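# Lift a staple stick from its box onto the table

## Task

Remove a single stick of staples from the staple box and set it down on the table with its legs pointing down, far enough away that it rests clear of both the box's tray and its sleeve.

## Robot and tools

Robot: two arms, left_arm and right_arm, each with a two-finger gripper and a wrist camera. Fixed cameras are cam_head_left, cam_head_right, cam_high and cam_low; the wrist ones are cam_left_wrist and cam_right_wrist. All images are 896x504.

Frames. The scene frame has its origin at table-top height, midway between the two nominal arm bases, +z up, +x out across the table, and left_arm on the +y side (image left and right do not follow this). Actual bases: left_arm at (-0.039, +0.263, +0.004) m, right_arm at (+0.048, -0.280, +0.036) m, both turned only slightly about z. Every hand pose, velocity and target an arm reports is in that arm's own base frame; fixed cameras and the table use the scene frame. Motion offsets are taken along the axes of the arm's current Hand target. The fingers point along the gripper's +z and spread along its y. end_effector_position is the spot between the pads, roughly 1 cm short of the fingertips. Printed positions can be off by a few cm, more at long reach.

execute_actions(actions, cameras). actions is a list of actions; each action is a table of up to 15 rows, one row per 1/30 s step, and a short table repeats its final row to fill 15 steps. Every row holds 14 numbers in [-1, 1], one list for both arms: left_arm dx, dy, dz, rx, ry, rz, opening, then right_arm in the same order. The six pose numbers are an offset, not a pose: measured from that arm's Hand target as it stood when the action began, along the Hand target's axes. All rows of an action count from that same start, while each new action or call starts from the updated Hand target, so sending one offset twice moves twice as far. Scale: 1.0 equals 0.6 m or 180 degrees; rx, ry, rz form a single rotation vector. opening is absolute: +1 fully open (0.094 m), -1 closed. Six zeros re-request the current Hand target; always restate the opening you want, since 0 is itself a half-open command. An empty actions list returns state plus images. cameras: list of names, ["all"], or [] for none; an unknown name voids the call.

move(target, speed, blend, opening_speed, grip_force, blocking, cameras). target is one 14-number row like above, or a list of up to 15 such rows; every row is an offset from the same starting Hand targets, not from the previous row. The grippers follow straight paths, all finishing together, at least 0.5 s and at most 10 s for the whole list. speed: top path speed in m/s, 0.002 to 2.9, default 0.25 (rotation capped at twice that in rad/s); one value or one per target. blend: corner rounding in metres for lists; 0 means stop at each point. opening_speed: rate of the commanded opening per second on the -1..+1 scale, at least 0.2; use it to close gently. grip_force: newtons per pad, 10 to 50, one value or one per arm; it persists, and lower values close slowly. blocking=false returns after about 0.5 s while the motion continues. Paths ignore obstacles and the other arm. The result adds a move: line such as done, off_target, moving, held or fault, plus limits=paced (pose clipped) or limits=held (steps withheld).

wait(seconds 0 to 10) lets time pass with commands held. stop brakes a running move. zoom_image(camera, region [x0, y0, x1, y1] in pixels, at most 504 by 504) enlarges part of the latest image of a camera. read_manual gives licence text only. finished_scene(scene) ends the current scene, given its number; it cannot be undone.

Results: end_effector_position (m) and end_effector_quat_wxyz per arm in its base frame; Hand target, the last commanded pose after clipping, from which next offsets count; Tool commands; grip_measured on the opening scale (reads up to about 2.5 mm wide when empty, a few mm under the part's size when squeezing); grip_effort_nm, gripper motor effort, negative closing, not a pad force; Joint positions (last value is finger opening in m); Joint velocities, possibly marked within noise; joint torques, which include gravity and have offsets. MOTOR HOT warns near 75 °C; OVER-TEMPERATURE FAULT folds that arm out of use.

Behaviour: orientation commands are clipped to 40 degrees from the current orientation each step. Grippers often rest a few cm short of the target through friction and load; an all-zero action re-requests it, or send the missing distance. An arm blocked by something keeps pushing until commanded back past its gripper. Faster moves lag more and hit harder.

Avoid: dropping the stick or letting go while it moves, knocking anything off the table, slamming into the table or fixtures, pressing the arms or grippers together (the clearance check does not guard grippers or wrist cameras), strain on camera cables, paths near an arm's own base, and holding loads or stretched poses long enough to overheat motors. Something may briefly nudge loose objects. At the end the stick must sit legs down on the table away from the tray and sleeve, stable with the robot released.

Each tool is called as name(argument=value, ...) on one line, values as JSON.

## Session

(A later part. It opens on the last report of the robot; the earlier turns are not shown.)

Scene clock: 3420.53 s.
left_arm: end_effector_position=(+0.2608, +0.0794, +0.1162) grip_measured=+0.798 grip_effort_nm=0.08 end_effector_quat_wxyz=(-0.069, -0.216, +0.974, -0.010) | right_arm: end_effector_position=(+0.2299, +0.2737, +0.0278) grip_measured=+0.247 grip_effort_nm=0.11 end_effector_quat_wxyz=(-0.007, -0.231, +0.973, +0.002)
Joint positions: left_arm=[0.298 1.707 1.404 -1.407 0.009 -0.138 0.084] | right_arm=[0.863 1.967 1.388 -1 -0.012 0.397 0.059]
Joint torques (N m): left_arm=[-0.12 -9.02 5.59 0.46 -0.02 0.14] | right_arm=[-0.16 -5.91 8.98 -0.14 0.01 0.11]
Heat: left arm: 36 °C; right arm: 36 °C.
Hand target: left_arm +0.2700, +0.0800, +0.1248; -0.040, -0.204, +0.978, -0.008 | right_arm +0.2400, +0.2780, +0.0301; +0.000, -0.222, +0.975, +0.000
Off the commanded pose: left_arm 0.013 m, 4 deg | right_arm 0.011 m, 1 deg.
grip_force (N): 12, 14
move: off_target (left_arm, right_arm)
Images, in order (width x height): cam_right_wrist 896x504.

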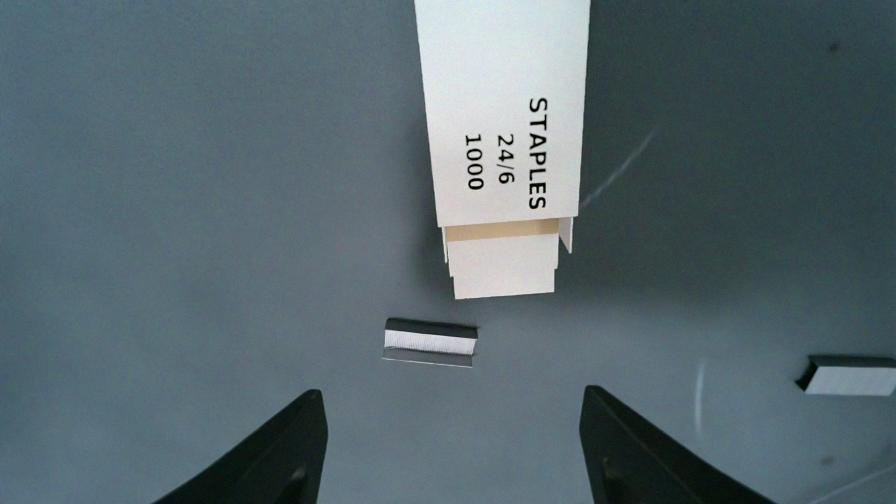

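wait(seconds=0, cameras=["cam_high", "cam_head_left", "cam_head_right", "cam_low", "cam_right_wrist"])

zoom_image(camera="cam_high", region=[380, 180, 620, 340])

zoom_image(camera="cam_head_right", region=[380, 280, 560, 420])

Scene clock: 3433.70 s.
left_arm: end_effector_position=(+0.2608, +0.0794, +0.1162) grip_measured=+0.798 grip_effort_nm=0.08 end_effector_quat_wxyz=(-0.069, -0.216, +0.974, -0.010) | right_arm: end_effector_position=(+0.2299, +0.2737, +0.0278) grip_measured=+0.247 grip_effort_nm=0.12 end_effector_quat_wxyz=(-0.007, -0.231, +0.973, +0.002)
Joint positions: left_arm=[0.298 1.707 1.404 -1.407 0.009 -0.138 0.084] | right_arm=[0.863 1.967 1.388 -1 -0.012 0.397 0.059]
Joint torques (N m): left_arm=[-0.1 -9.03 5.59 0.46 -0.02 0.13] | right_arm=[-0.16 -5.96 8.96 -0.14 0.02 0.11]
Heat: left arm: 36 °C; right arm: 36 °C.
Hand target: left_arm +0.2700, +0.0800, +0.1248; -0.040, -0.204, +0.978, -0.008 | right_arm +0.2400, +0.2780, +0.0301; +0.000, -0.222, +0.975, +0.000
Tool commands: left_gripper/opening=+0.8 right_gripper/opening=+0.25
Off the commanded pose: left_arm 0.013 m, 4 deg | right_arm 0.011 m, 1 deg.
grip_force (N): 12, 14
Images, in order (width x height): cam_head_left 896x504, cam_head_right 896x504, cam_high 896x504, cam_low 896x504, cam_right_wrist 896x504.

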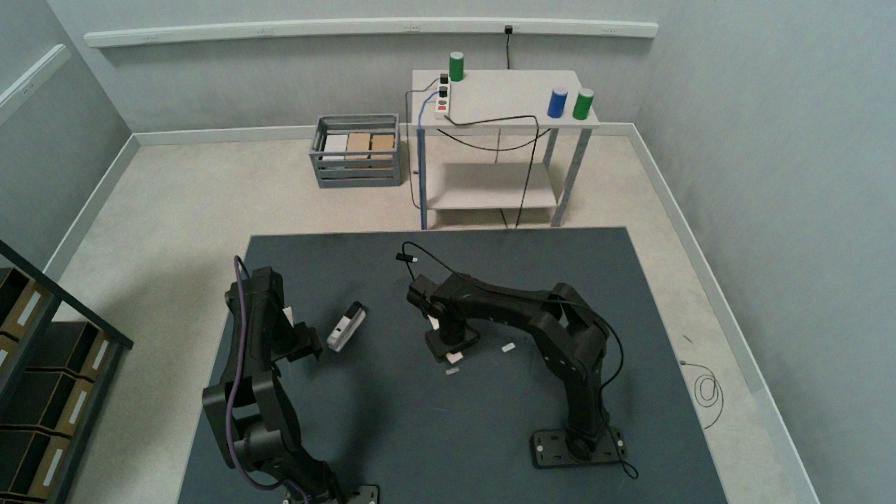

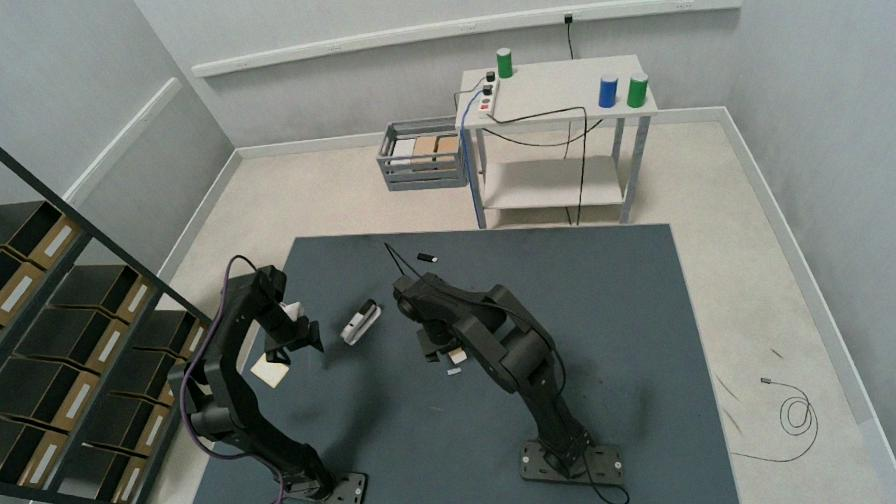

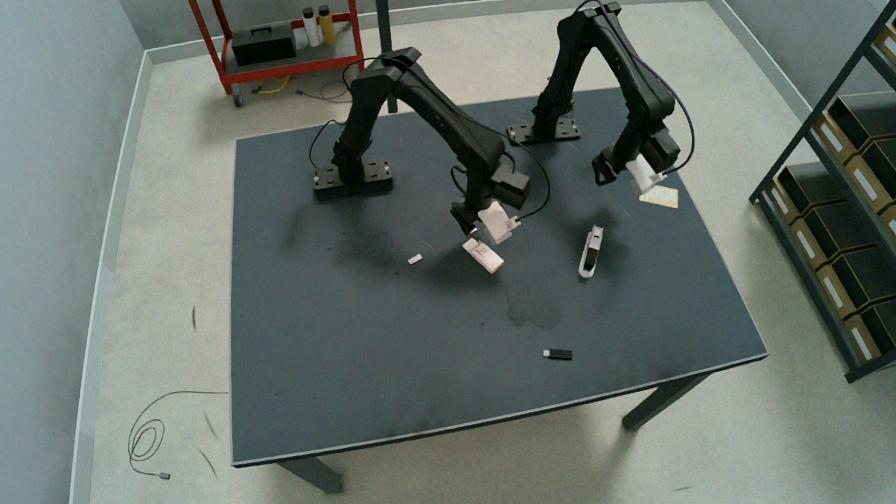

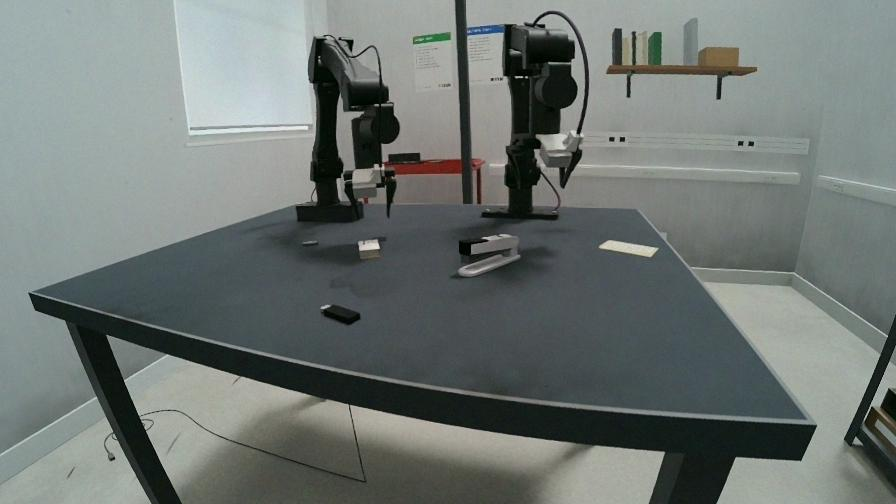

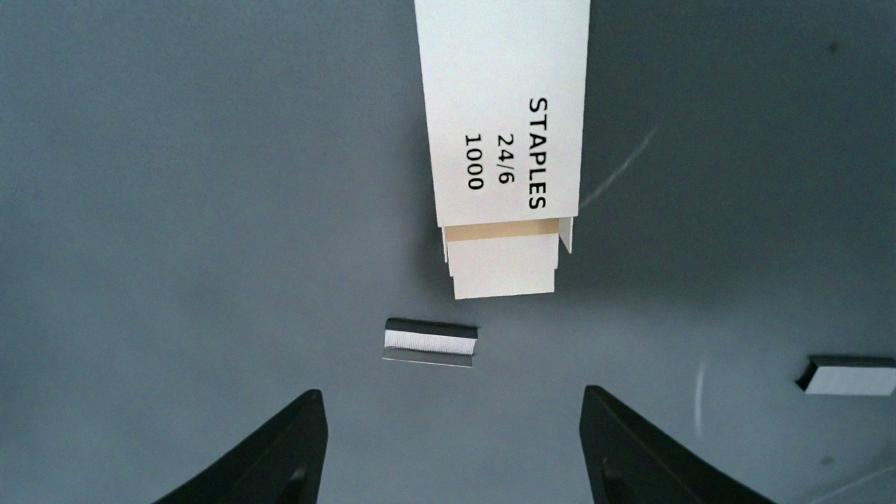

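Scaled by 2.100 from the camera's 896x504 image, which has a finer 1280x720 frame.

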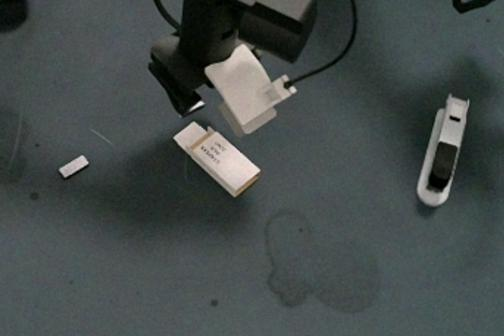

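Scaled by 2.800 from the camera's 896x504 image, which has a finer 1280x720 frame.

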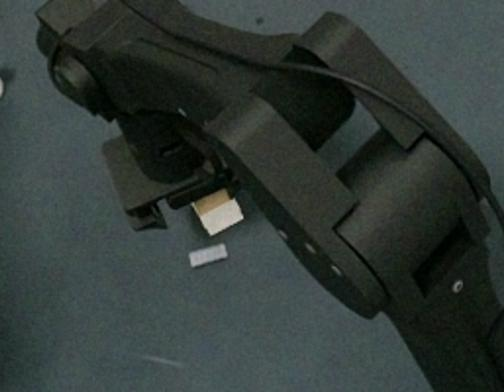

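move(target=[0,0,0,0,0,0,0.8,0.0666,0.0141,0.0835,0,0,0.0278,0.1], speed=0.08, cameras=["cam_right_wrist"])

Scene clock: 3583.67 s.
left_arm: end_effector_position=(+0.2608, +0.0794, +0.1162) grip_measured=+0.798 grip_effort_nm=0.08 end_effector_quat_wxyz=(-0.069, -0.216, +0.974, -0.010) | right_arm: end_effector_position=(+0.1986, +0.2695, -0.0180) grip_measured=+0.103 grip_effort_nm=-0.16 end_effector_quat_wxyz=(-0.009, -0.185, +0.983, +0.000)
Joint positions: left_arm=[0.298 1.707 1.404 -1.407 0.009 -0.138 0.084] | right_arm=[0.926 1.967 1.187 -0.804 -0.012 0.555 0.052]
Joint torques (N m): left_arm=[-0.12 -9.03 5.59 0.46 -0.02 0.14] | right_arm=[0.39 -7.58 3.86 0.17 0.02 0.11]
Heat: left arm: 36 °C; right arm: 38 °C.
Hand target: left_arm +0.2700, +0.0800, +0.1248; -0.040, -0.204, +0.978, -0.008 | right_arm +0.2003, +0.2683, -0.0200; +0.000, -0.179, +0.984, +0.000
Off the commanded pose: left_arm 0.013 m, 4 deg | right_arm 0.003 m, 1 deg.
grip_force (N): 12, 14
move: off_target (left_arm)
Images, in order (width x height): cam_right_wrist 896x504.

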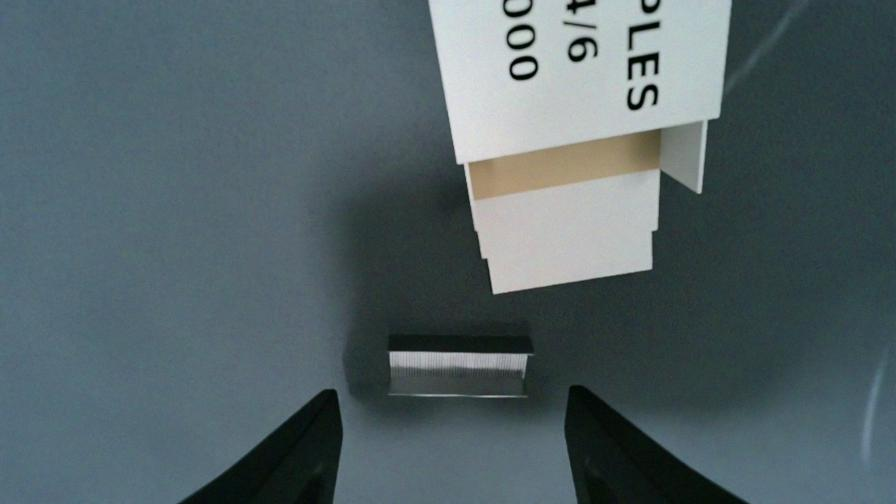

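zoom_image(camera="cam_right_wrist", region=[370, 310, 560, 430])

Scaled by 2.653 from the camera's 896x504 image, which has a finer 1280x720 frame.

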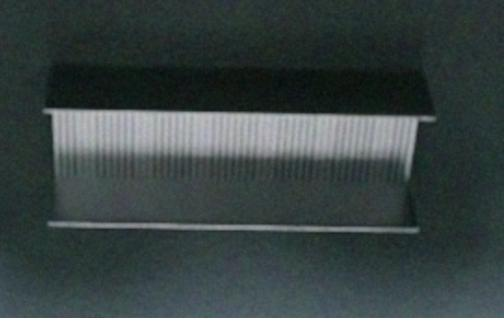

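move(target=[0,0,0,0,0,0,0.8,-0.0100,0.0019,0.0133,0,0,0,0.1], speed=0.04, cameras=["cam_right_wrist"])

zoom_image(camera="cam_right_wrist", region=[370, 310, 560, 460])

Scene clock: 3622.80 s.
left_arm: end_effector_position=(+0.2608, +0.0794, +0.1162) grip_measured=+0.798 grip_effort_nm=0.08 end_effector_quat_wxyz=(-0.069, -0.216, +0.974, -0.010) | right_arm: end_effector_position=(+0.2014, +0.2732, -0.0180) grip_measured=+0.103 grip_effort_nm=-0.16 end_effector_quat_wxyz=(-0.002, -0.185, +0.983, +0.006)
Joint positions: left_arm=[0.298 1.707 1.404 -1.407 0.009 -0.138 0.084] | right_arm=[0.926 1.967 1.187 -0.786 -0.012 0.555 0.052]
Joint torques (N m): left_arm=[-0.13 -9.03 5.57 0.46 -0.02 0.14] | right_arm=[-0.23 -5.39 4.82 0.21 0.02 0.05]
Heat: left arm: 36 °C; right arm: 34 °C.
Hand target: left_arm +0.2700, +0.0800, +0.1248; -0.040, -0.204, +0.978, -0.008 | right_arm +0.2055, +0.2715, -0.0280; +0.000, -0.179, +0.984, +0.000
Off the commanded pose: left_arm 0.013 m, 4 deg | right_arm 0.011 m, 1 deg.
grip_force (N): 12, 14
move: off_target (left_arm, right_arm)
Images, in order (width x height): cam_right_wrist 896x504.

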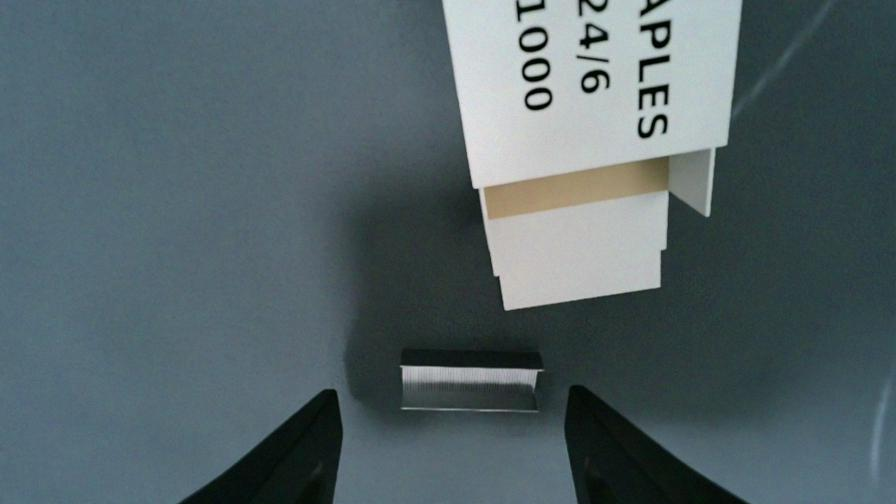

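Scaled by 2.653 from the camera's 896x504 image, which has a finer 1280x720 frame.

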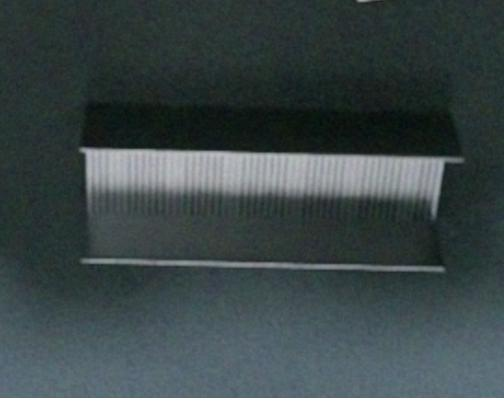

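move(target=[0,0,0,0,0,0,0.8,-0.0013,-0.0051,0.0133,0,0,0,0.1], speed=0.04, cameras=["cam_right_wrist"])

zoom_image(camera="cam_right_wrist", region=[320, 310, 600, 500])

Scene clock: 3637.17 s.
left_arm: end_effector_position=(+0.2608, +0.0794, +0.1162) grip_measured=+0.798 grip_effort_nm=0.08 end_effector_quat_wxyz=(-0.069, -0.216, +0.974, -0.010) | right_arm: end_effector_position=(+0.2057, +0.2762, -0.0234) grip_measured=+0.103 grip_effort_nm=-0.16 end_effector_quat_wxyz=(+0.003, -0.182, +0.983, +0.010)
Joint positions: left_arm=[0.298 1.707 1.404 -1.407 0.009 -0.138 0.084] | right_arm=[0.922 1.984 1.187 -0.756 -0.012 0.555 0.052]
Joint torques (N m): left_arm=[-0.12 -9.03 5.57 0.46 -0.02 0.14] | right_arm=[-0.46 -5.7 3.6 0.25 0.02 -0.01]
Heat: left arm: 36 °C; right arm: 34 °C.
Hand target: left_arm +0.2700, +0.0800, +0.1248; -0.040, -0.204, +0.978, -0.008 | right_arm +0.2073, +0.2689, -0.0360; +0.000, -0.179, +0.984, +0.000
Off the commanded pose: left_arm 0.013 m, 4 deg | right_arm 0.015 m, 1 deg.
grip_force (N): 12, 14
move: off_target (left_arm, right_arm)
Images, in order (width x height): cam_right_wrist 896x504.

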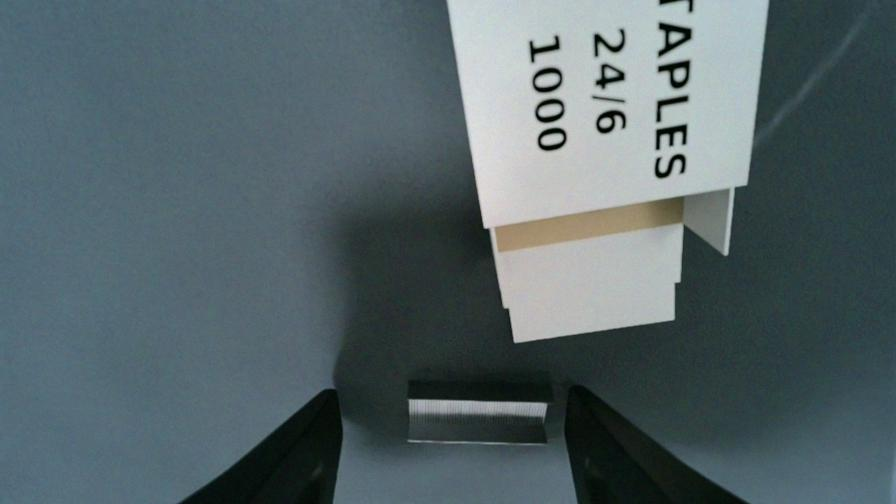

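Scaled by 1.800 from the camera's 896x504 image, which has a finer 1280x720 frame.

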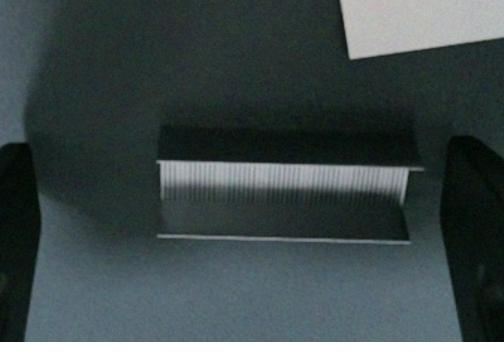

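move(target=[0,0,0,0,0,0,0.8,0.0020,-0.0062,0.0075,0,0,0,0.1], speed=0.04, cameras=["cam_right_wrist"])

zoom_image(camera="cam_right_wrist", region=[320, 310, 600, 500])

Scene clock: 3652.97 s.
left_arm: end_effector_position=(+0.2608, +0.0794, +0.1162) grip_measured=+0.798 grip_effort_nm=0.08 end_effector_quat_wxyz=(-0.069, -0.216, +0.974, -0.010) | right_arm: end_effector_position=(+0.2045, +0.2721, -0.0265) grip_measured=+0.102 grip_effort_nm=-0.15 end_effector_quat_wxyz=(+0.000, -0.180, +0.984, +0.008)
Joint positions: left_arm=[0.298 1.707 1.404 -1.407 0.009 -0.138 0.084] | right_arm=[0.917 1.982 1.17 -0.747 -0.012 0.555 0.052]
Joint torques (N m): left_arm=[-0.12 -9.03 5.59 0.46 -0.02 0.14] | right_arm=[-0.72 -5.61 3.28 0.34 0.02 -0.01]
Heat: left arm: 36 °C; right arm: 33 °C.
Hand target: left_arm +0.2700, +0.0800, +0.1248; -0.040, -0.204, +0.978, -0.008 | right_arm +0.2075, +0.2650, -0.0405; +0.000, -0.179, +0.984, +0.000
Off the commanded pose: left_arm 0.013 m, 4 deg | right_arm 0.016 m, 1 deg.
grip_force (N): 12, 14
move: off_target (left_arm, right_arm)
Images, in order (width x height): cam_right_wrist 896x504.

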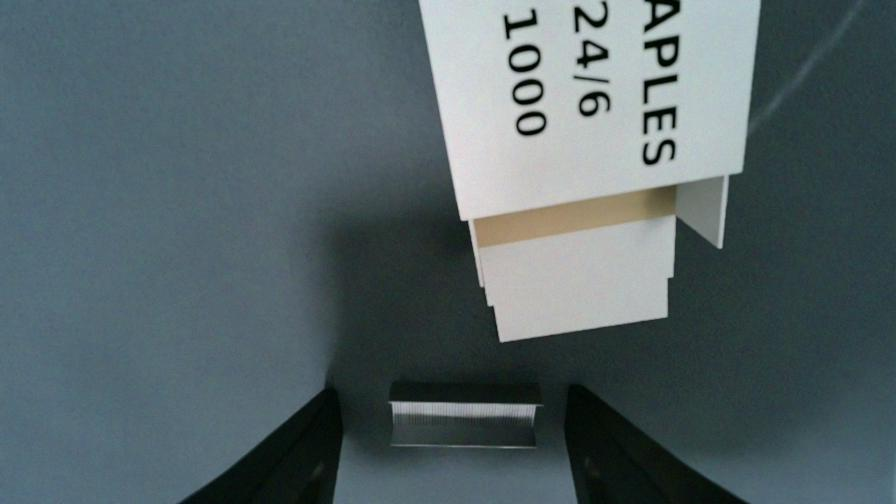

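Scaled by 1.800 from the camera's 896x504 image, which has a finer 1280x720 frame.

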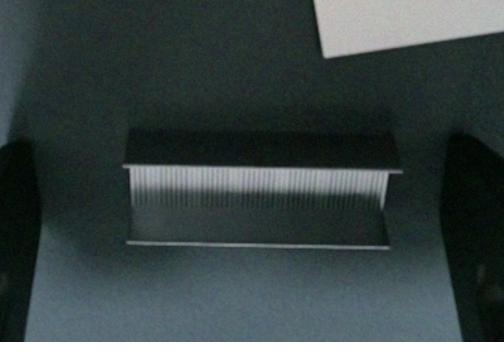

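move(target=[0,0,0,0,0,0,0.8,0.0005,-0.0022,0.0042,0,0,0,0.1], speed=0.04, cameras=["cam_right_wrist"])

zoom_image(camera="cam_right_wrist", region=[320, 310, 600, 500])

Scene clock: 3663.67 s.
left_arm: end_effector_position=(+0.2608, +0.0794, +0.1162) grip_measured=+0.798 grip_effort_nm=0.08 end_effector_quat_wxyz=(-0.069, -0.216, +0.974, -0.010) | right_arm: end_effector_position=(+0.2044, +0.2720, -0.0268) grip_measured=+0.102 grip_effort_nm=-0.15 end_effector_quat_wxyz=(+0.000, -0.180, +0.984, +0.008)
Joint positions: left_arm=[0.298 1.707 1.404 -1.407 0.009 -0.138 0.084] | right_arm=[0.917 1.982 1.169 -0.746 -0.012 0.555 0.052]
Joint torques (N m): left_arm=[-0.12 -9.03 5.59 0.46 -0.02 0.13] | right_arm=[-0.96 -5.46 2.74 0.43 0.02 -0.05]
Heat: left arm: 36 °C; right arm: 33 °C.
Hand target: left_arm +0.2700, +0.0800, +0.1248; -0.040, -0.204, +0.978, -0.008 | right_arm +0.2077, +0.2637, -0.0430; +0.000, -0.179, +0.984, +0.000
Off the commanded pose: left_arm 0.013 m, 4 deg | right_arm 0.018 m, 1 deg.
grip_force (N): 12, 14
move: off_target (left_arm, right_arm)
Images, in order (width x height): cam_right_wrist 896x504.

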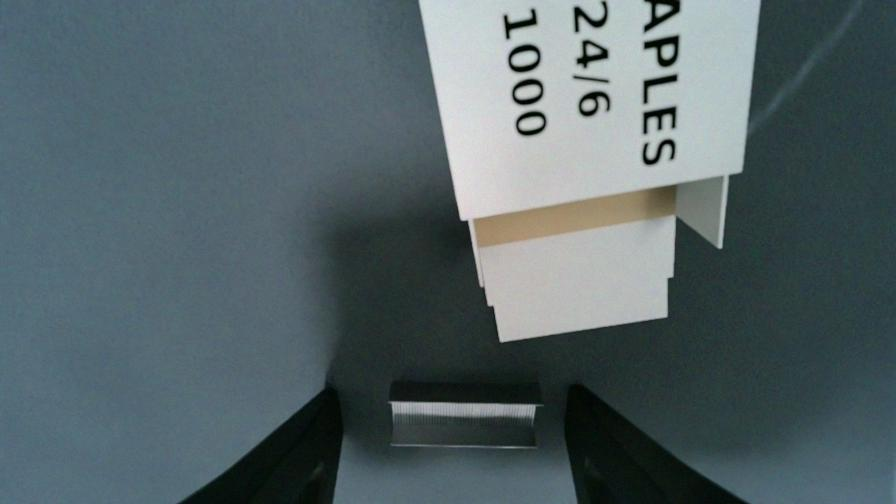

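Scaled by 1.800 from the camera's 896x504 image, which has a finer 1280x720 frame.

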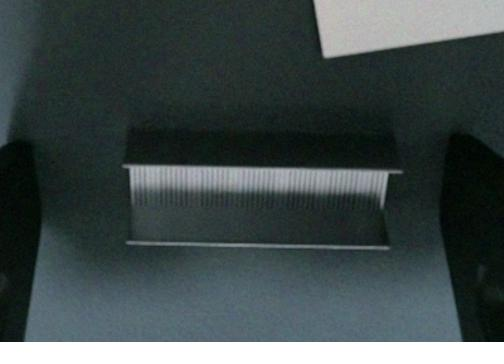

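move(target=[[0,0,0,0,0,0,0.8,0,0.001,-0.0083,0,0,0,0.1],[0,0,0,0,0,0,0.8,0,0.001,-0.0083,0,0,0,-0.45]], speed=0.04, opening_speed=0.3, cameras=["cam_right_wrist"])

zoom_image(camera="cam_right_wrist", region=[320, 310, 600, 500])

Scene clock: 3681.53 s.
left_arm: end_effector_position=(+0.2608, +0.0794, +0.1162) grip_measured=+0.798 grip_effort_nm=0.08 end_effector_quat_wxyz=(-0.069, -0.216, +0.974, -0.010) | right_arm: end_effector_position=(+0.2067, +0.2702, -0.0268) grip_measured=-0.320 grip_effort_nm=-0.38 end_effector_quat_wxyz=(+0.003, -0.179, +0.984, +0.005)
Joint positions: left_arm=[0.298 1.707 1.404 -1.407 0.009 -0.138 0.084] | right_arm=[0.913 1.982 1.169 -0.746 -0.004 0.553 0.032]
Joint torques (N m): left_arm=[-0.12 -9.02 5.59 0.46 -0.02 0.14] | right_arm=[-0.44 -6.06 3.41 0.26 -0.01 -0.02]
Heat: left arm: 36 °C; right arm: 33 °C.
Hand target: left_arm +0.2700, +0.0800, +0.1248; -0.040, -0.204, +0.978, -0.008 | right_arm +0.2074, +0.2642, -0.0380; +0.000, -0.179, +0.984, +0.000
Off the commanded pose: left_arm 0.013 m, 4 deg | right_arm 0.013 m, 1 deg.
grip_force (N): 12, 14
move: off_target (left_arm, right_arm); target 2's new opening was sent with right_arm's hand 0.014 m and 1 deg from that target
Images, in order (width x height): cam_right_wrist 896x504.

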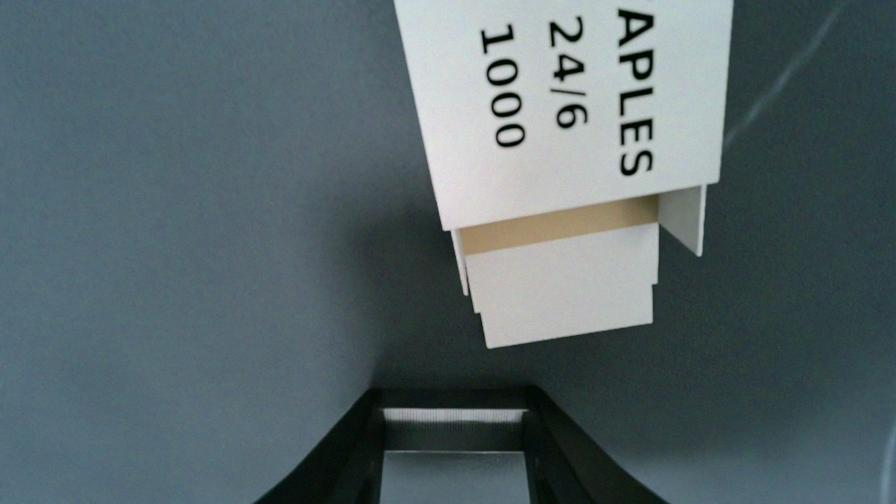

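Scaled by 1.800 from the camera's 896x504 image, which has a finer 1280x720 frame.

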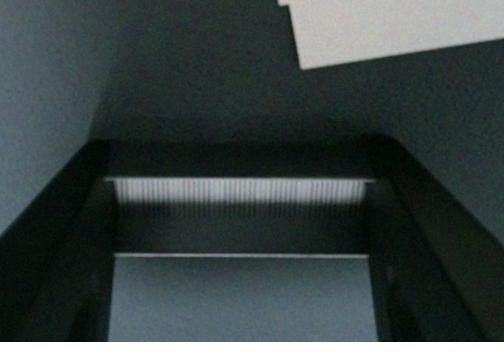

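move(target=[[0,0,0,0,0,0,0.8,-0.0141,0.0090,-0.0717,0,0,0,-0.45],[0,0,0,0,0,0,0.8,-0.0614,-0.0209,-0.0817,0,0,-0.0606,-0.45]], speed=0.06, cameras=["cam_right_wrist"])

Scene clock: 3772.93 s.
left_arm: end_effector_position=(+0.2608, +0.0794, +0.1162) grip_measured=+0.798 grip_effort_nm=0.08 end_effector_quat_wxyz=(-0.069, -0.216, +0.974, -0.010) | right_arm: end_effector_position=(+0.2352, +0.2608, +0.0060) grip_measured=-0.323 grip_effort_nm=-0.39 end_effector_quat_wxyz=(-0.011, -0.270, +0.963, +0.000)
Joint positions: left_arm=[0.298 1.707 1.404 -1.407 0.009 -0.138 0.084] | right_arm=[0.828 1.984 1.319 -0.924 -0.012 0.28 0.032]
Joint torques (N m): left_arm=[-0.12 -9.02 5.57 0.46 -0.02 0.14] | right_arm=[-0.43 -6.48 8.66 -0.15 0.02 -0.01]
Heat: left arm: 35 °C; right arm: 34 °C.
Hand target: left_arm +0.2700, +0.0800, +0.1248; -0.040, -0.204, +0.978, -0.008 | right_arm +0.2464, +0.2655, +0.0110; +0.000, -0.272, +0.962, +0.000
Off the commanded pose: left_arm 0.013 m, 4 deg | right_arm 0.013 m, 1 deg.
grip_force (N): 12, 14
move: off_target (left_arm, right_arm)
Images, in order (width x height): cam_right_wrist 896x504.

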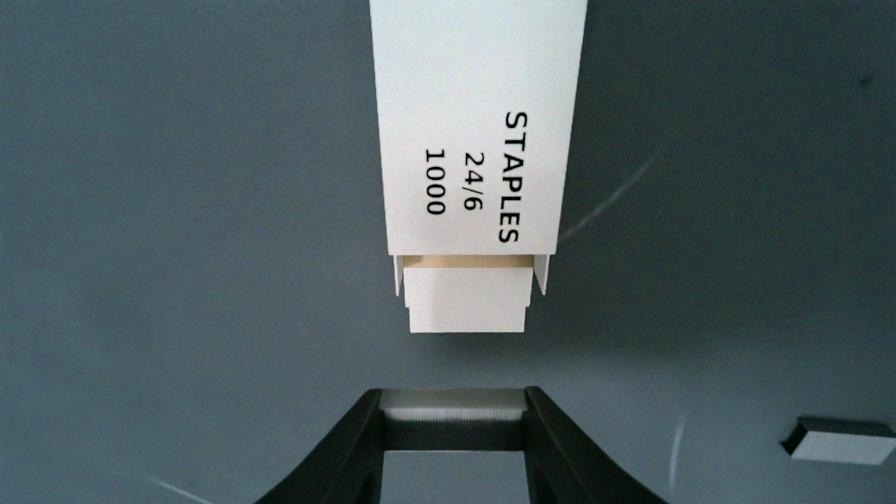

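move(target=[0,0,0,0,0,0,0.8,0.0252,-0.0104,0.065,0,0,0,-0.45], speed=0.05, cameras=["cam_right_wrist"])

zoom_image(camera="cam_right_wrist", region=[320, 310, 600, 500])

Scene clock: 3829.80 s.
left_arm: end_effector_position=(+0.2608, +0.0794, +0.1162) grip_measured=+0.798 grip_effort_nm=0.08 end_effector_quat_wxyz=(-0.069, -0.216, +0.974, -0.010) | right_arm: end_effector_position=(+0.2340, +0.2580, -0.0166) grip_measured=-0.323 grip_effort_nm=-0.39 end_effector_quat_wxyz=(+0.002, -0.271, +0.962, +0.008)
Joint positions: left_arm=[0.298 1.707 1.404 -1.407 0.009 -0.138 0.084] | right_arm=[0.825 1.989 1.226 -0.796 -0.012 0.276 0.032]
Joint torques (N m): left_arm=[-0.12 -9.03 5.57 0.46 -0.02 0.14] | right_arm=[-0.47 -5.85 3.96 0.24 0.02 -0.02]
Heat: left arm: 35 °C; right arm: 38 °C.
Hand target: left_arm +0.2700, +0.0800, +0.1248; -0.040, -0.204, +0.978, -0.008 | right_arm +0.2367, +0.2523, -0.0280; +0.000, -0.272, +0.962, +0.000
Off the commanded pose: left_arm 0.013 m, 4 deg | right_arm 0.013 m, 1 deg.
grip_force (N): 12, 14
move: off_target (left_arm, right_arm)
Images, in order (width x height): cam_right_wrist 896x504.

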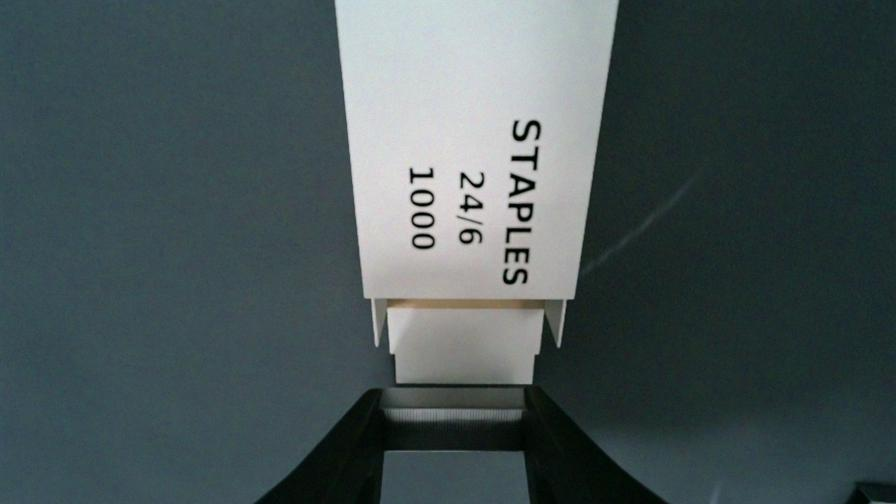

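Scaled by 1.800 from the camera's 896x504 image, which has a finer 1280x720 frame.

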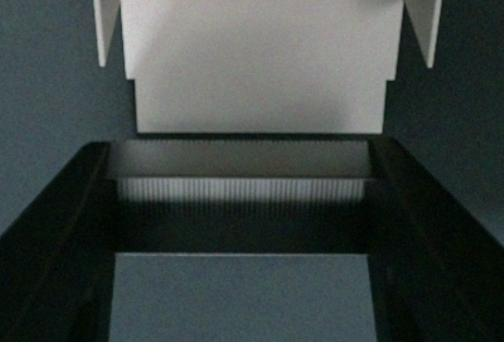

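move(target=[0,0,0,0,0,0,0.8,-0.0061,-0.0034,0.0100,0,0,0,-0.45], speed=0.04, cameras=["cam_right_wrist"])

zoom_image(camera="cam_right_wrist", region=[320, 310, 600, 500])

Scene clock: 3875.87 s.
left_arm: end_effector_position=(+0.2608, +0.0794, +0.1162) grip_measured=+0.798 grip_effort_nm=0.08 end_effector_quat_wxyz=(-0.069, -0.216, +0.974, -0.010) | right_arm: end_effector_position=(+0.2369, +0.2571, -0.0236) grip_measured=-0.323 grip_effort_nm=-0.38 end_effector_quat_wxyz=(+0.000, -0.272, +0.962, +0.007)
Joint positions: left_arm=[0.298 1.707 1.404 -1.407 0.009 -0.138 0.084] | right_arm=[0.817 2.01 1.226 -0.78 -0.012 0.266 0.032]
Joint torques (N m): left_arm=[-0.1 -9.02 5.59 0.46 -0.02 0.13] | right_arm=[-0.47 -5.87 4.31 0.22 0.02 -0.01]
Heat: left arm: 35 °C; right arm: 33 °C.
Hand target: left_arm +0.2700, +0.0800, +0.1248; -0.040, -0.204, +0.978, -0.008 | right_arm +0.2409, +0.2524, -0.0340; +0.000, -0.272, +0.962, +0.000
Off the commanded pose: left_arm 0.013 m, 4 deg | right_arm 0.012 m, 1 deg.
grip_force (N): 12, 14
move: off_target (left_arm, right_arm)
Images, in order (width x height): cam_right_wrist 896x504.

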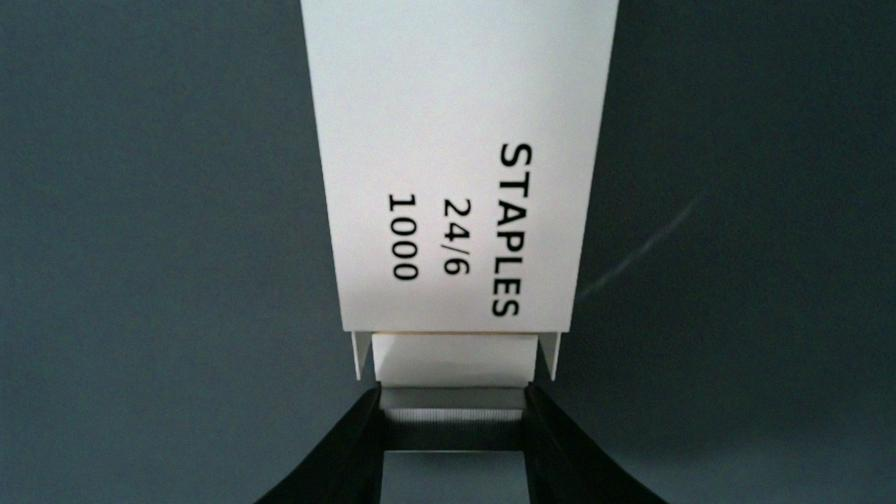

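Scaled by 1.800 from the camera's 896x504 image, which has a finer 1280x720 frame.

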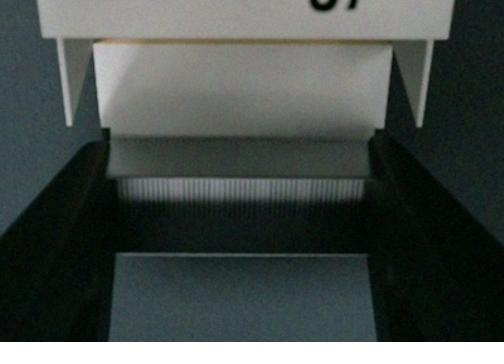

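move(target=[0,0,0,0,0,0,0.8,-0.0012,-0.0015,0.0045,0,0,0,-0.45], speed=0.04, cameras=["cam_right_wrist"])

zoom_image(camera="cam_right_wrist", region=[320, 310, 600, 500])

Scene clock: 3902.87 s.
left_arm: end_effector_position=(+0.2608, +0.0794, +0.1162) grip_measured=+0.798 grip_effort_nm=0.08 end_effector_quat_wxyz=(-0.069, -0.216, +0.974, -0.010) | right_arm: end_effector_position=(+0.2384, +0.2571, -0.0256) grip_measured=-0.323 grip_effort_nm=-0.39 end_effector_quat_wxyz=(+0.001, -0.272, +0.962, +0.007)
Joint positions: left_arm=[0.298 1.707 1.404 -1.407 0.009 -0.138 0.084] | right_arm=[0.814 2.016 1.226 -0.772 -0.012 0.263 0.032]
Joint torques (N m): left_arm=[-0.12 -9.05 5.57 0.46 -0.02 0.14] | right_arm=[-0.47 -5.89 4.19 0.23 0.02 -0.02]
Heat: left arm: 35 °C; right arm: 33 °C.
Hand target: left_arm +0.2700, +0.0800, +0.1248; -0.040, -0.204, +0.978, -0.008 | right_arm +0.2420, +0.2520, -0.0367; +0.000, -0.272, +0.962, +0.000
Off the commanded pose: left_arm 0.013 m, 4 deg | right_arm 0.013 m, 1 deg.
grip_force (N): 12, 14
move: off_target (left_arm, right_arm)
Images, in order (width x height): cam_right_wrist 896x504.

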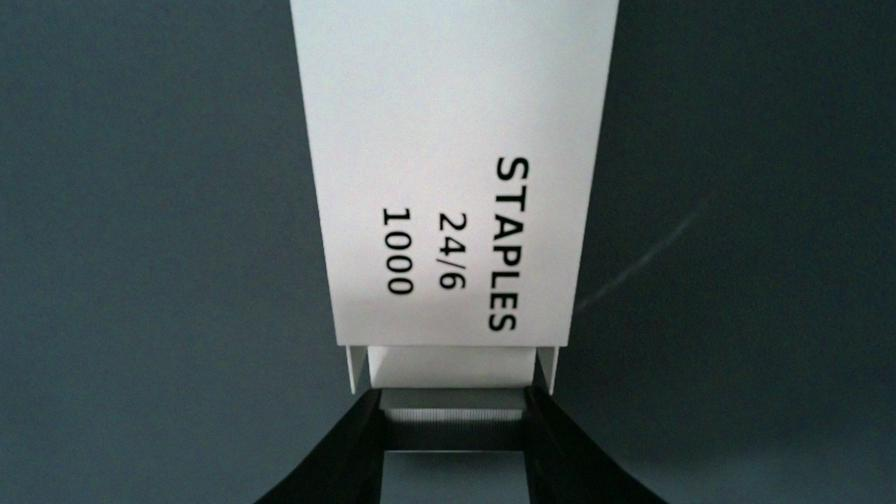

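Scaled by 1.800 from the camera's 896x504 image, which has a finer 1280x720 frame.

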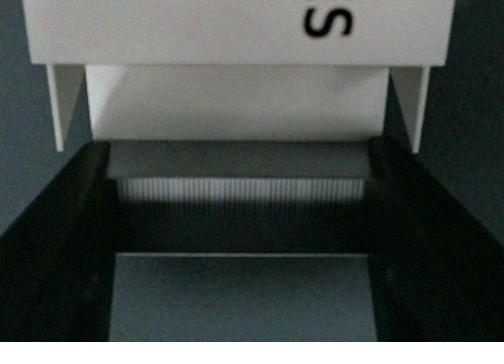

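move(target=[0,0,0,0,0,0,0.8,0,0,0,0,0,0,-0.1], speed=0.04, opening_speed=0.25, cameras=["cam_right_wrist"])

zoom_image(camera="cam_right_wrist", region=[320, 310, 600, 500])

Scene clock: 3918.03 s.
left_arm: end_effector_position=(+0.2608, +0.0794, +0.1162) grip_measured=+0.798 grip_effort_nm=0.08 end_effector_quat_wxyz=(-0.069, -0.216, +0.974, -0.010) | right_arm: end_effector_position=(+0.2386, +0.2574, -0.0256) grip_measured=-0.103 grip_effort_nm=0.12 end_effector_quat_wxyz=(+0.001, -0.272, +0.962, +0.008)
Joint positions: left_arm=[0.298 1.707 1.404 -1.407 0.009 -0.138 0.084] | right_arm=[0.814 2.016 1.226 -0.77 -0.012 0.263 0.042]
Joint torques (N m): left_arm=[-0.1 -9.03 5.57 0.46 -0.02 0.13] | right_arm=[-0.47 -5.87 4.15 0.24 0.02 -0.01]
Heat: left arm: 35 °C; right arm: 32 °C.
Hand target: left_arm +0.2700, +0.0800, +0.1248; -0.040, -0.204, +0.978, -0.008 | right_arm +0.2420, +0.2520, -0.0367; +0.000, -0.272, +0.962, +0.000
Off the commanded pose: left_arm 0.013 m, 4 deg | right_arm 0.013 m, 1 deg.
grip_force (N): 12, 14
move: off_target (left_arm, right_arm)
Images, in order (width x height): cam_right_wrist 896x504.

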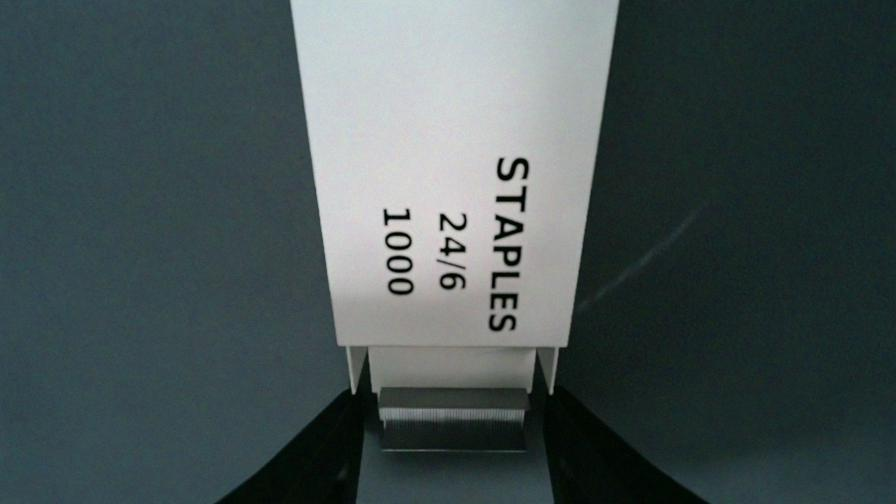

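Scaled by 1.800 from the camera's 896x504 image, which has a finer 1280x720 frame.

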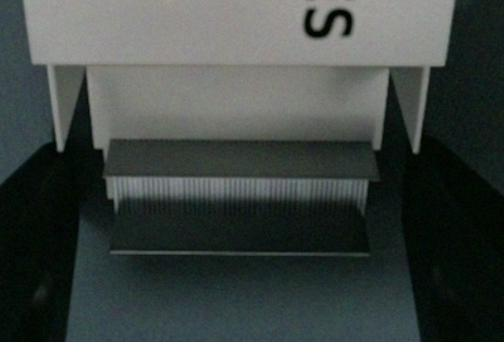

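move(target=[[0,0,0,0,0,0,0.8,-0.0127,0.0078,-0.1083,0,0,0,0.0],[0,0,0,0,0,0,0.8,0.0774,0.0052,-0.0978,0.1089,-0.1089,-0.4914,0.0]], speed=0.12, cameras=["cam_right_wrist"])

Scene clock: 3968.37 s.
left_arm: end_effector_position=(+0.2608, +0.0794, +0.1162) grip_measured=+0.798 grip_effort_nm=0.08 end_effector_quat_wxyz=(-0.069, -0.216, +0.974, -0.010) | right_arm: end_effector_position=(+0.2021, +0.2256, +0.0170) grip_measured=-0.003 grip_effort_nm=0.12 end_effector_quat_wxyz=(-0.166, +0.854, -0.480, +0.109)
Joint positions: left_arm=[0.298 1.707 1.404 -1.407 0.009 -0.138 0.084] | right_arm=[0.94 1.493 0.698 -0.414 0.174 -1.209 0.047]
Joint torques (N m): left_arm=[-0.12 -9.03 5.59 0.46 -0.02 0.14] | right_arm=[0.05 -6.11 4.19 0.87 -0.11 0.03]
Heat: left arm: 35 °C; right arm: 33 °C.
Hand target: left_arm +0.2700, +0.0800, +0.1248; -0.040, -0.204, +0.978, -0.008 | right_arm +0.2008, +0.2304, +0.0220; -0.189, +0.852, -0.477, +0.105
Off the commanded pose: left_arm 0.013 m, 4 deg | right_arm 0.007 m, 3 deg.
grip_force (N): 12, 14
move: off_target (left_arm, right_arm)
Images, in order (width x height): cam_right_wrist 896x504.

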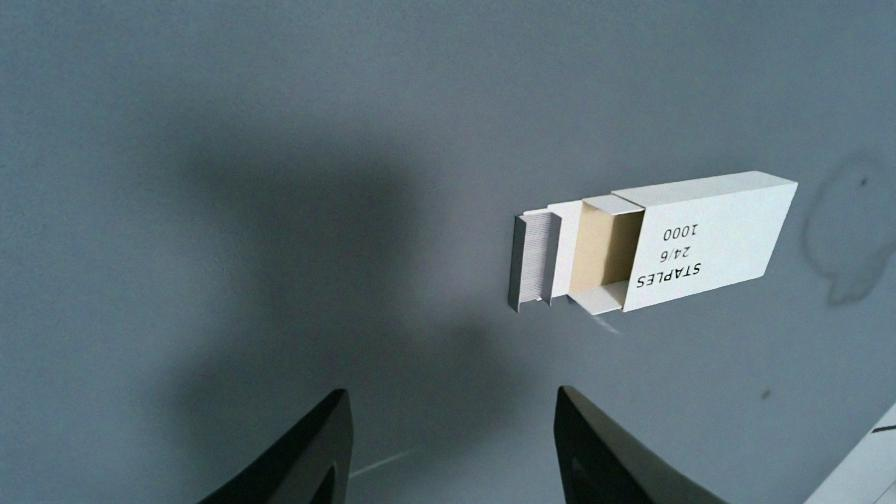

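zoom_image(camera="cam_right_wrist", region=[490, 160, 690, 330])

Scaled by 2.520 from the camera's 896x504 image, which has a finer 1280x720 frame.

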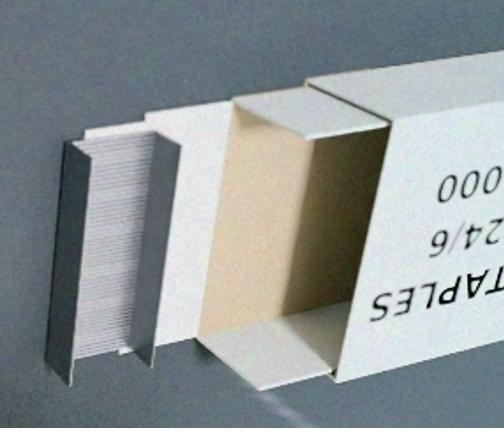

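move(target=[0,0,0,0,0,0,0.8,-0.0063,0.0006,0.0696,0,0,0,-1], speed=0.07, cameras=["cam_right_wrist"])

Scene clock: 4056.90 s.
left_arm: end_effector_position=(+0.2608, +0.0794, +0.1162) grip_measured=+0.798 grip_effort_nm=0.08 end_effector_quat_wxyz=(-0.069, -0.216, +0.974, -0.010) | right_arm: end_effector_position=(+0.2139, +0.2432, -0.0095) grip_measured=-0.880 grip_effort_nm=-0.15 end_effector_quat_wxyz=(-0.186, +0.853, -0.474, +0.110)
Joint positions: left_arm=[0.298 1.707 1.404 -1.407 0.009 -0.138 0.084] | right_arm=[0.94 1.622 0.676 -0.223 0.169 -1.222 0.006]
Joint velocities: left_arm=[within noise] | right_arm=[-0.002 -0.007 -0.002 -0.081 0.066 -0.051 -0.007]
Joint torques (N m): left_arm=[-0.12 -9.03 5.59 0.46 -0.02 0.14] | right_arm=[-0.43 -3.64 3.97 0.95 -0.12 0]
Heat: left arm: 35 °C; right arm: 32 °C.
Hand target: left_arm +0.2700, +0.0800, +0.1248; -0.040, -0.204, +0.978, -0.008 | right_arm +0.2136, +0.2427, -0.0160; -0.189, +0.852, -0.477, +0.105
Off the commanded pose: left_arm 0.013 m, 4 deg | right_arm 0.007 m, 1 deg.
grip_force (N): 12, 14
move: moving (right_arm; no rest 5 s after the path's end), off_target (left_arm)
Images, in order (width x height): cam_right_wrist 896x504.

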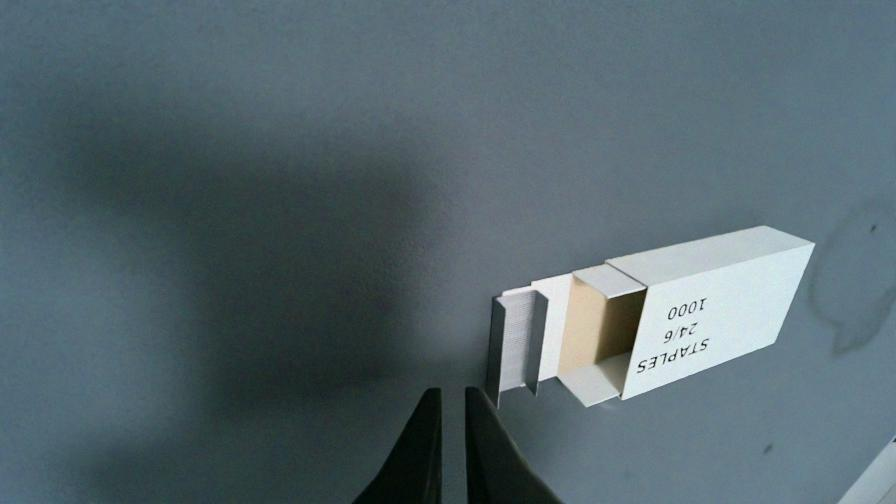

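move(target=[0,0,0,0,0,0,0.8,0,0.0081,0.0174,0,0,0,-1], speed=0.05, cameras=["cam_right_wrist"])

Scene clock: 4074.30 s.
left_arm: end_effector_position=(+0.2608, +0.0794, +0.1162) grip_measured=+0.798 grip_effort_nm=0.08 end_effector_quat_wxyz=(-0.069, -0.216, +0.974, -0.010) | right_arm: end_effector_position=(+0.2142, +0.2436, -0.0206) grip_measured=-0.984 grip_effort_nm=-0.39 end_effector_quat_wxyz=(-0.186, +0.853, -0.474, +0.110)
Joint positions: left_arm=[0.298 1.707 1.404 -1.407 0.009 -0.138 0.084] | right_arm=[0.94 1.659 0.656 -0.164 0.169 -1.222 0.001]
Joint torques (N m): left_arm=[-0.1 -9.02 5.57 0.46 -0.02 0.14] | right_arm=[-0.43 -3.66 3.77 0.97 -0.12 0.01]
Heat: left arm: 35 °C; right arm: 32 °C.
Hand target: left_arm +0.2700, +0.0800, +0.1248; -0.040, -0.204, +0.978, -0.008 | right_arm +0.2136, +0.2427, -0.0275; -0.189, +0.852, -0.477, +0.105
Off the commanded pose: left_arm 0.013 m, 4 deg | right_arm 0.007 m, 1 deg.
grip_force (N): 12, 14
move: off_target (left_arm)
Images, in order (width x height): cam_right_wrist 896x504.

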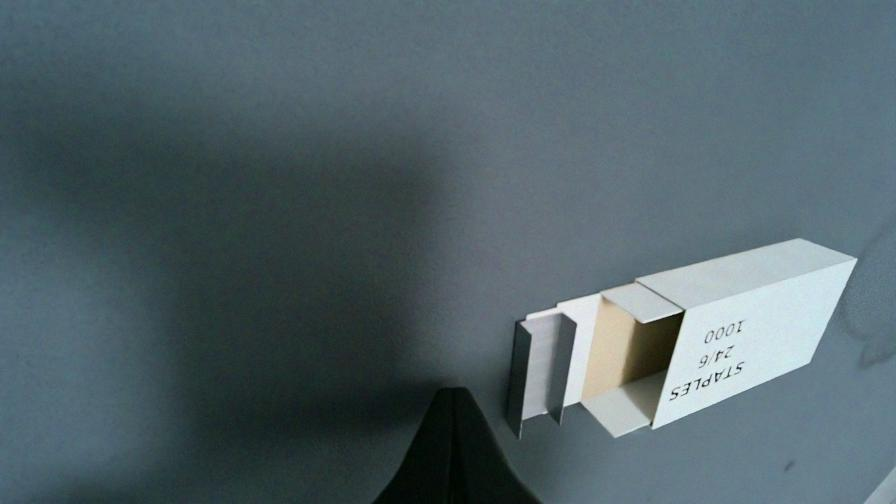

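move(target=[0,0,0,0,0,0,0.8,0.0003,-0.0110,0.0079,0,0,0,-1], speed=0.04, cameras=["cam_right_wrist"])

Scene clock: 4088.63 s.
left_arm: end_effector_position=(+0.2608, +0.0794, +0.1162) grip_measured=+0.798 grip_effort_nm=0.08 end_effector_quat_wxyz=(-0.069, -0.216, +0.974, -0.010) | right_arm: end_effector_position=(+0.2174, +0.2451, -0.0245) grip_measured=-0.984 grip_effort_nm=-0.38 end_effector_quat_wxyz=(-0.189, +0.854, -0.472, +0.111)
Joint positions: left_arm=[0.298 1.707 1.404 -1.407 0.009 -0.138 0.084] | right_arm=[0.934 1.68 0.656 -0.137 0.168 -1.232 0.001]
Joint torques (N m): left_arm=[-0.12 -9.03 5.57 0.45 -0.02 0.14] | right_arm=[-0.53 -3.1 5.53 0.78 -0.14 0.02]
Heat: left arm: 35 °C; right arm: 32 °C.
Hand target: left_arm +0.2700, +0.0800, +0.1248; -0.040, -0.204, +0.978, -0.008 | right_arm +0.2205, +0.2467, -0.0291; -0.189, +0.852, -0.477, +0.105
Off the commanded pose: left_arm 0.013 m, 4 deg | right_arm 0.006 m, 1 deg.
grip_force (N): 12, 14
move: off_target (left_arm)
Images, in order (width x height): cam_right_wrist 896x504.

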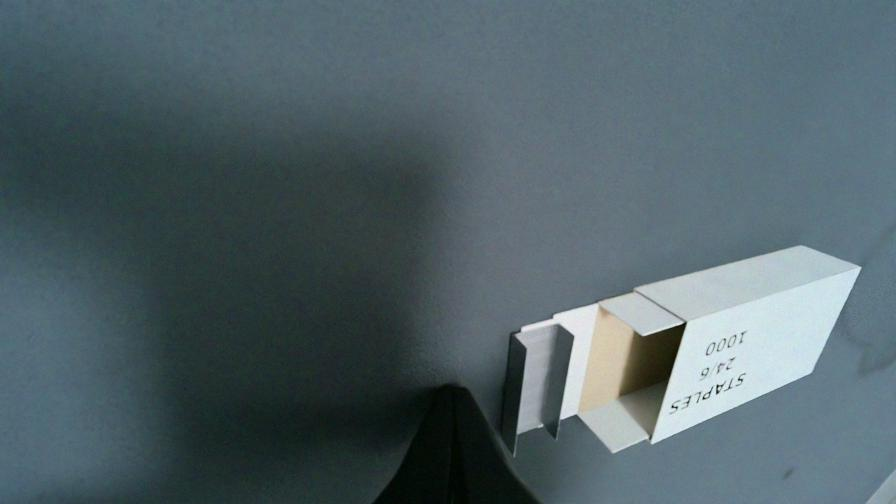

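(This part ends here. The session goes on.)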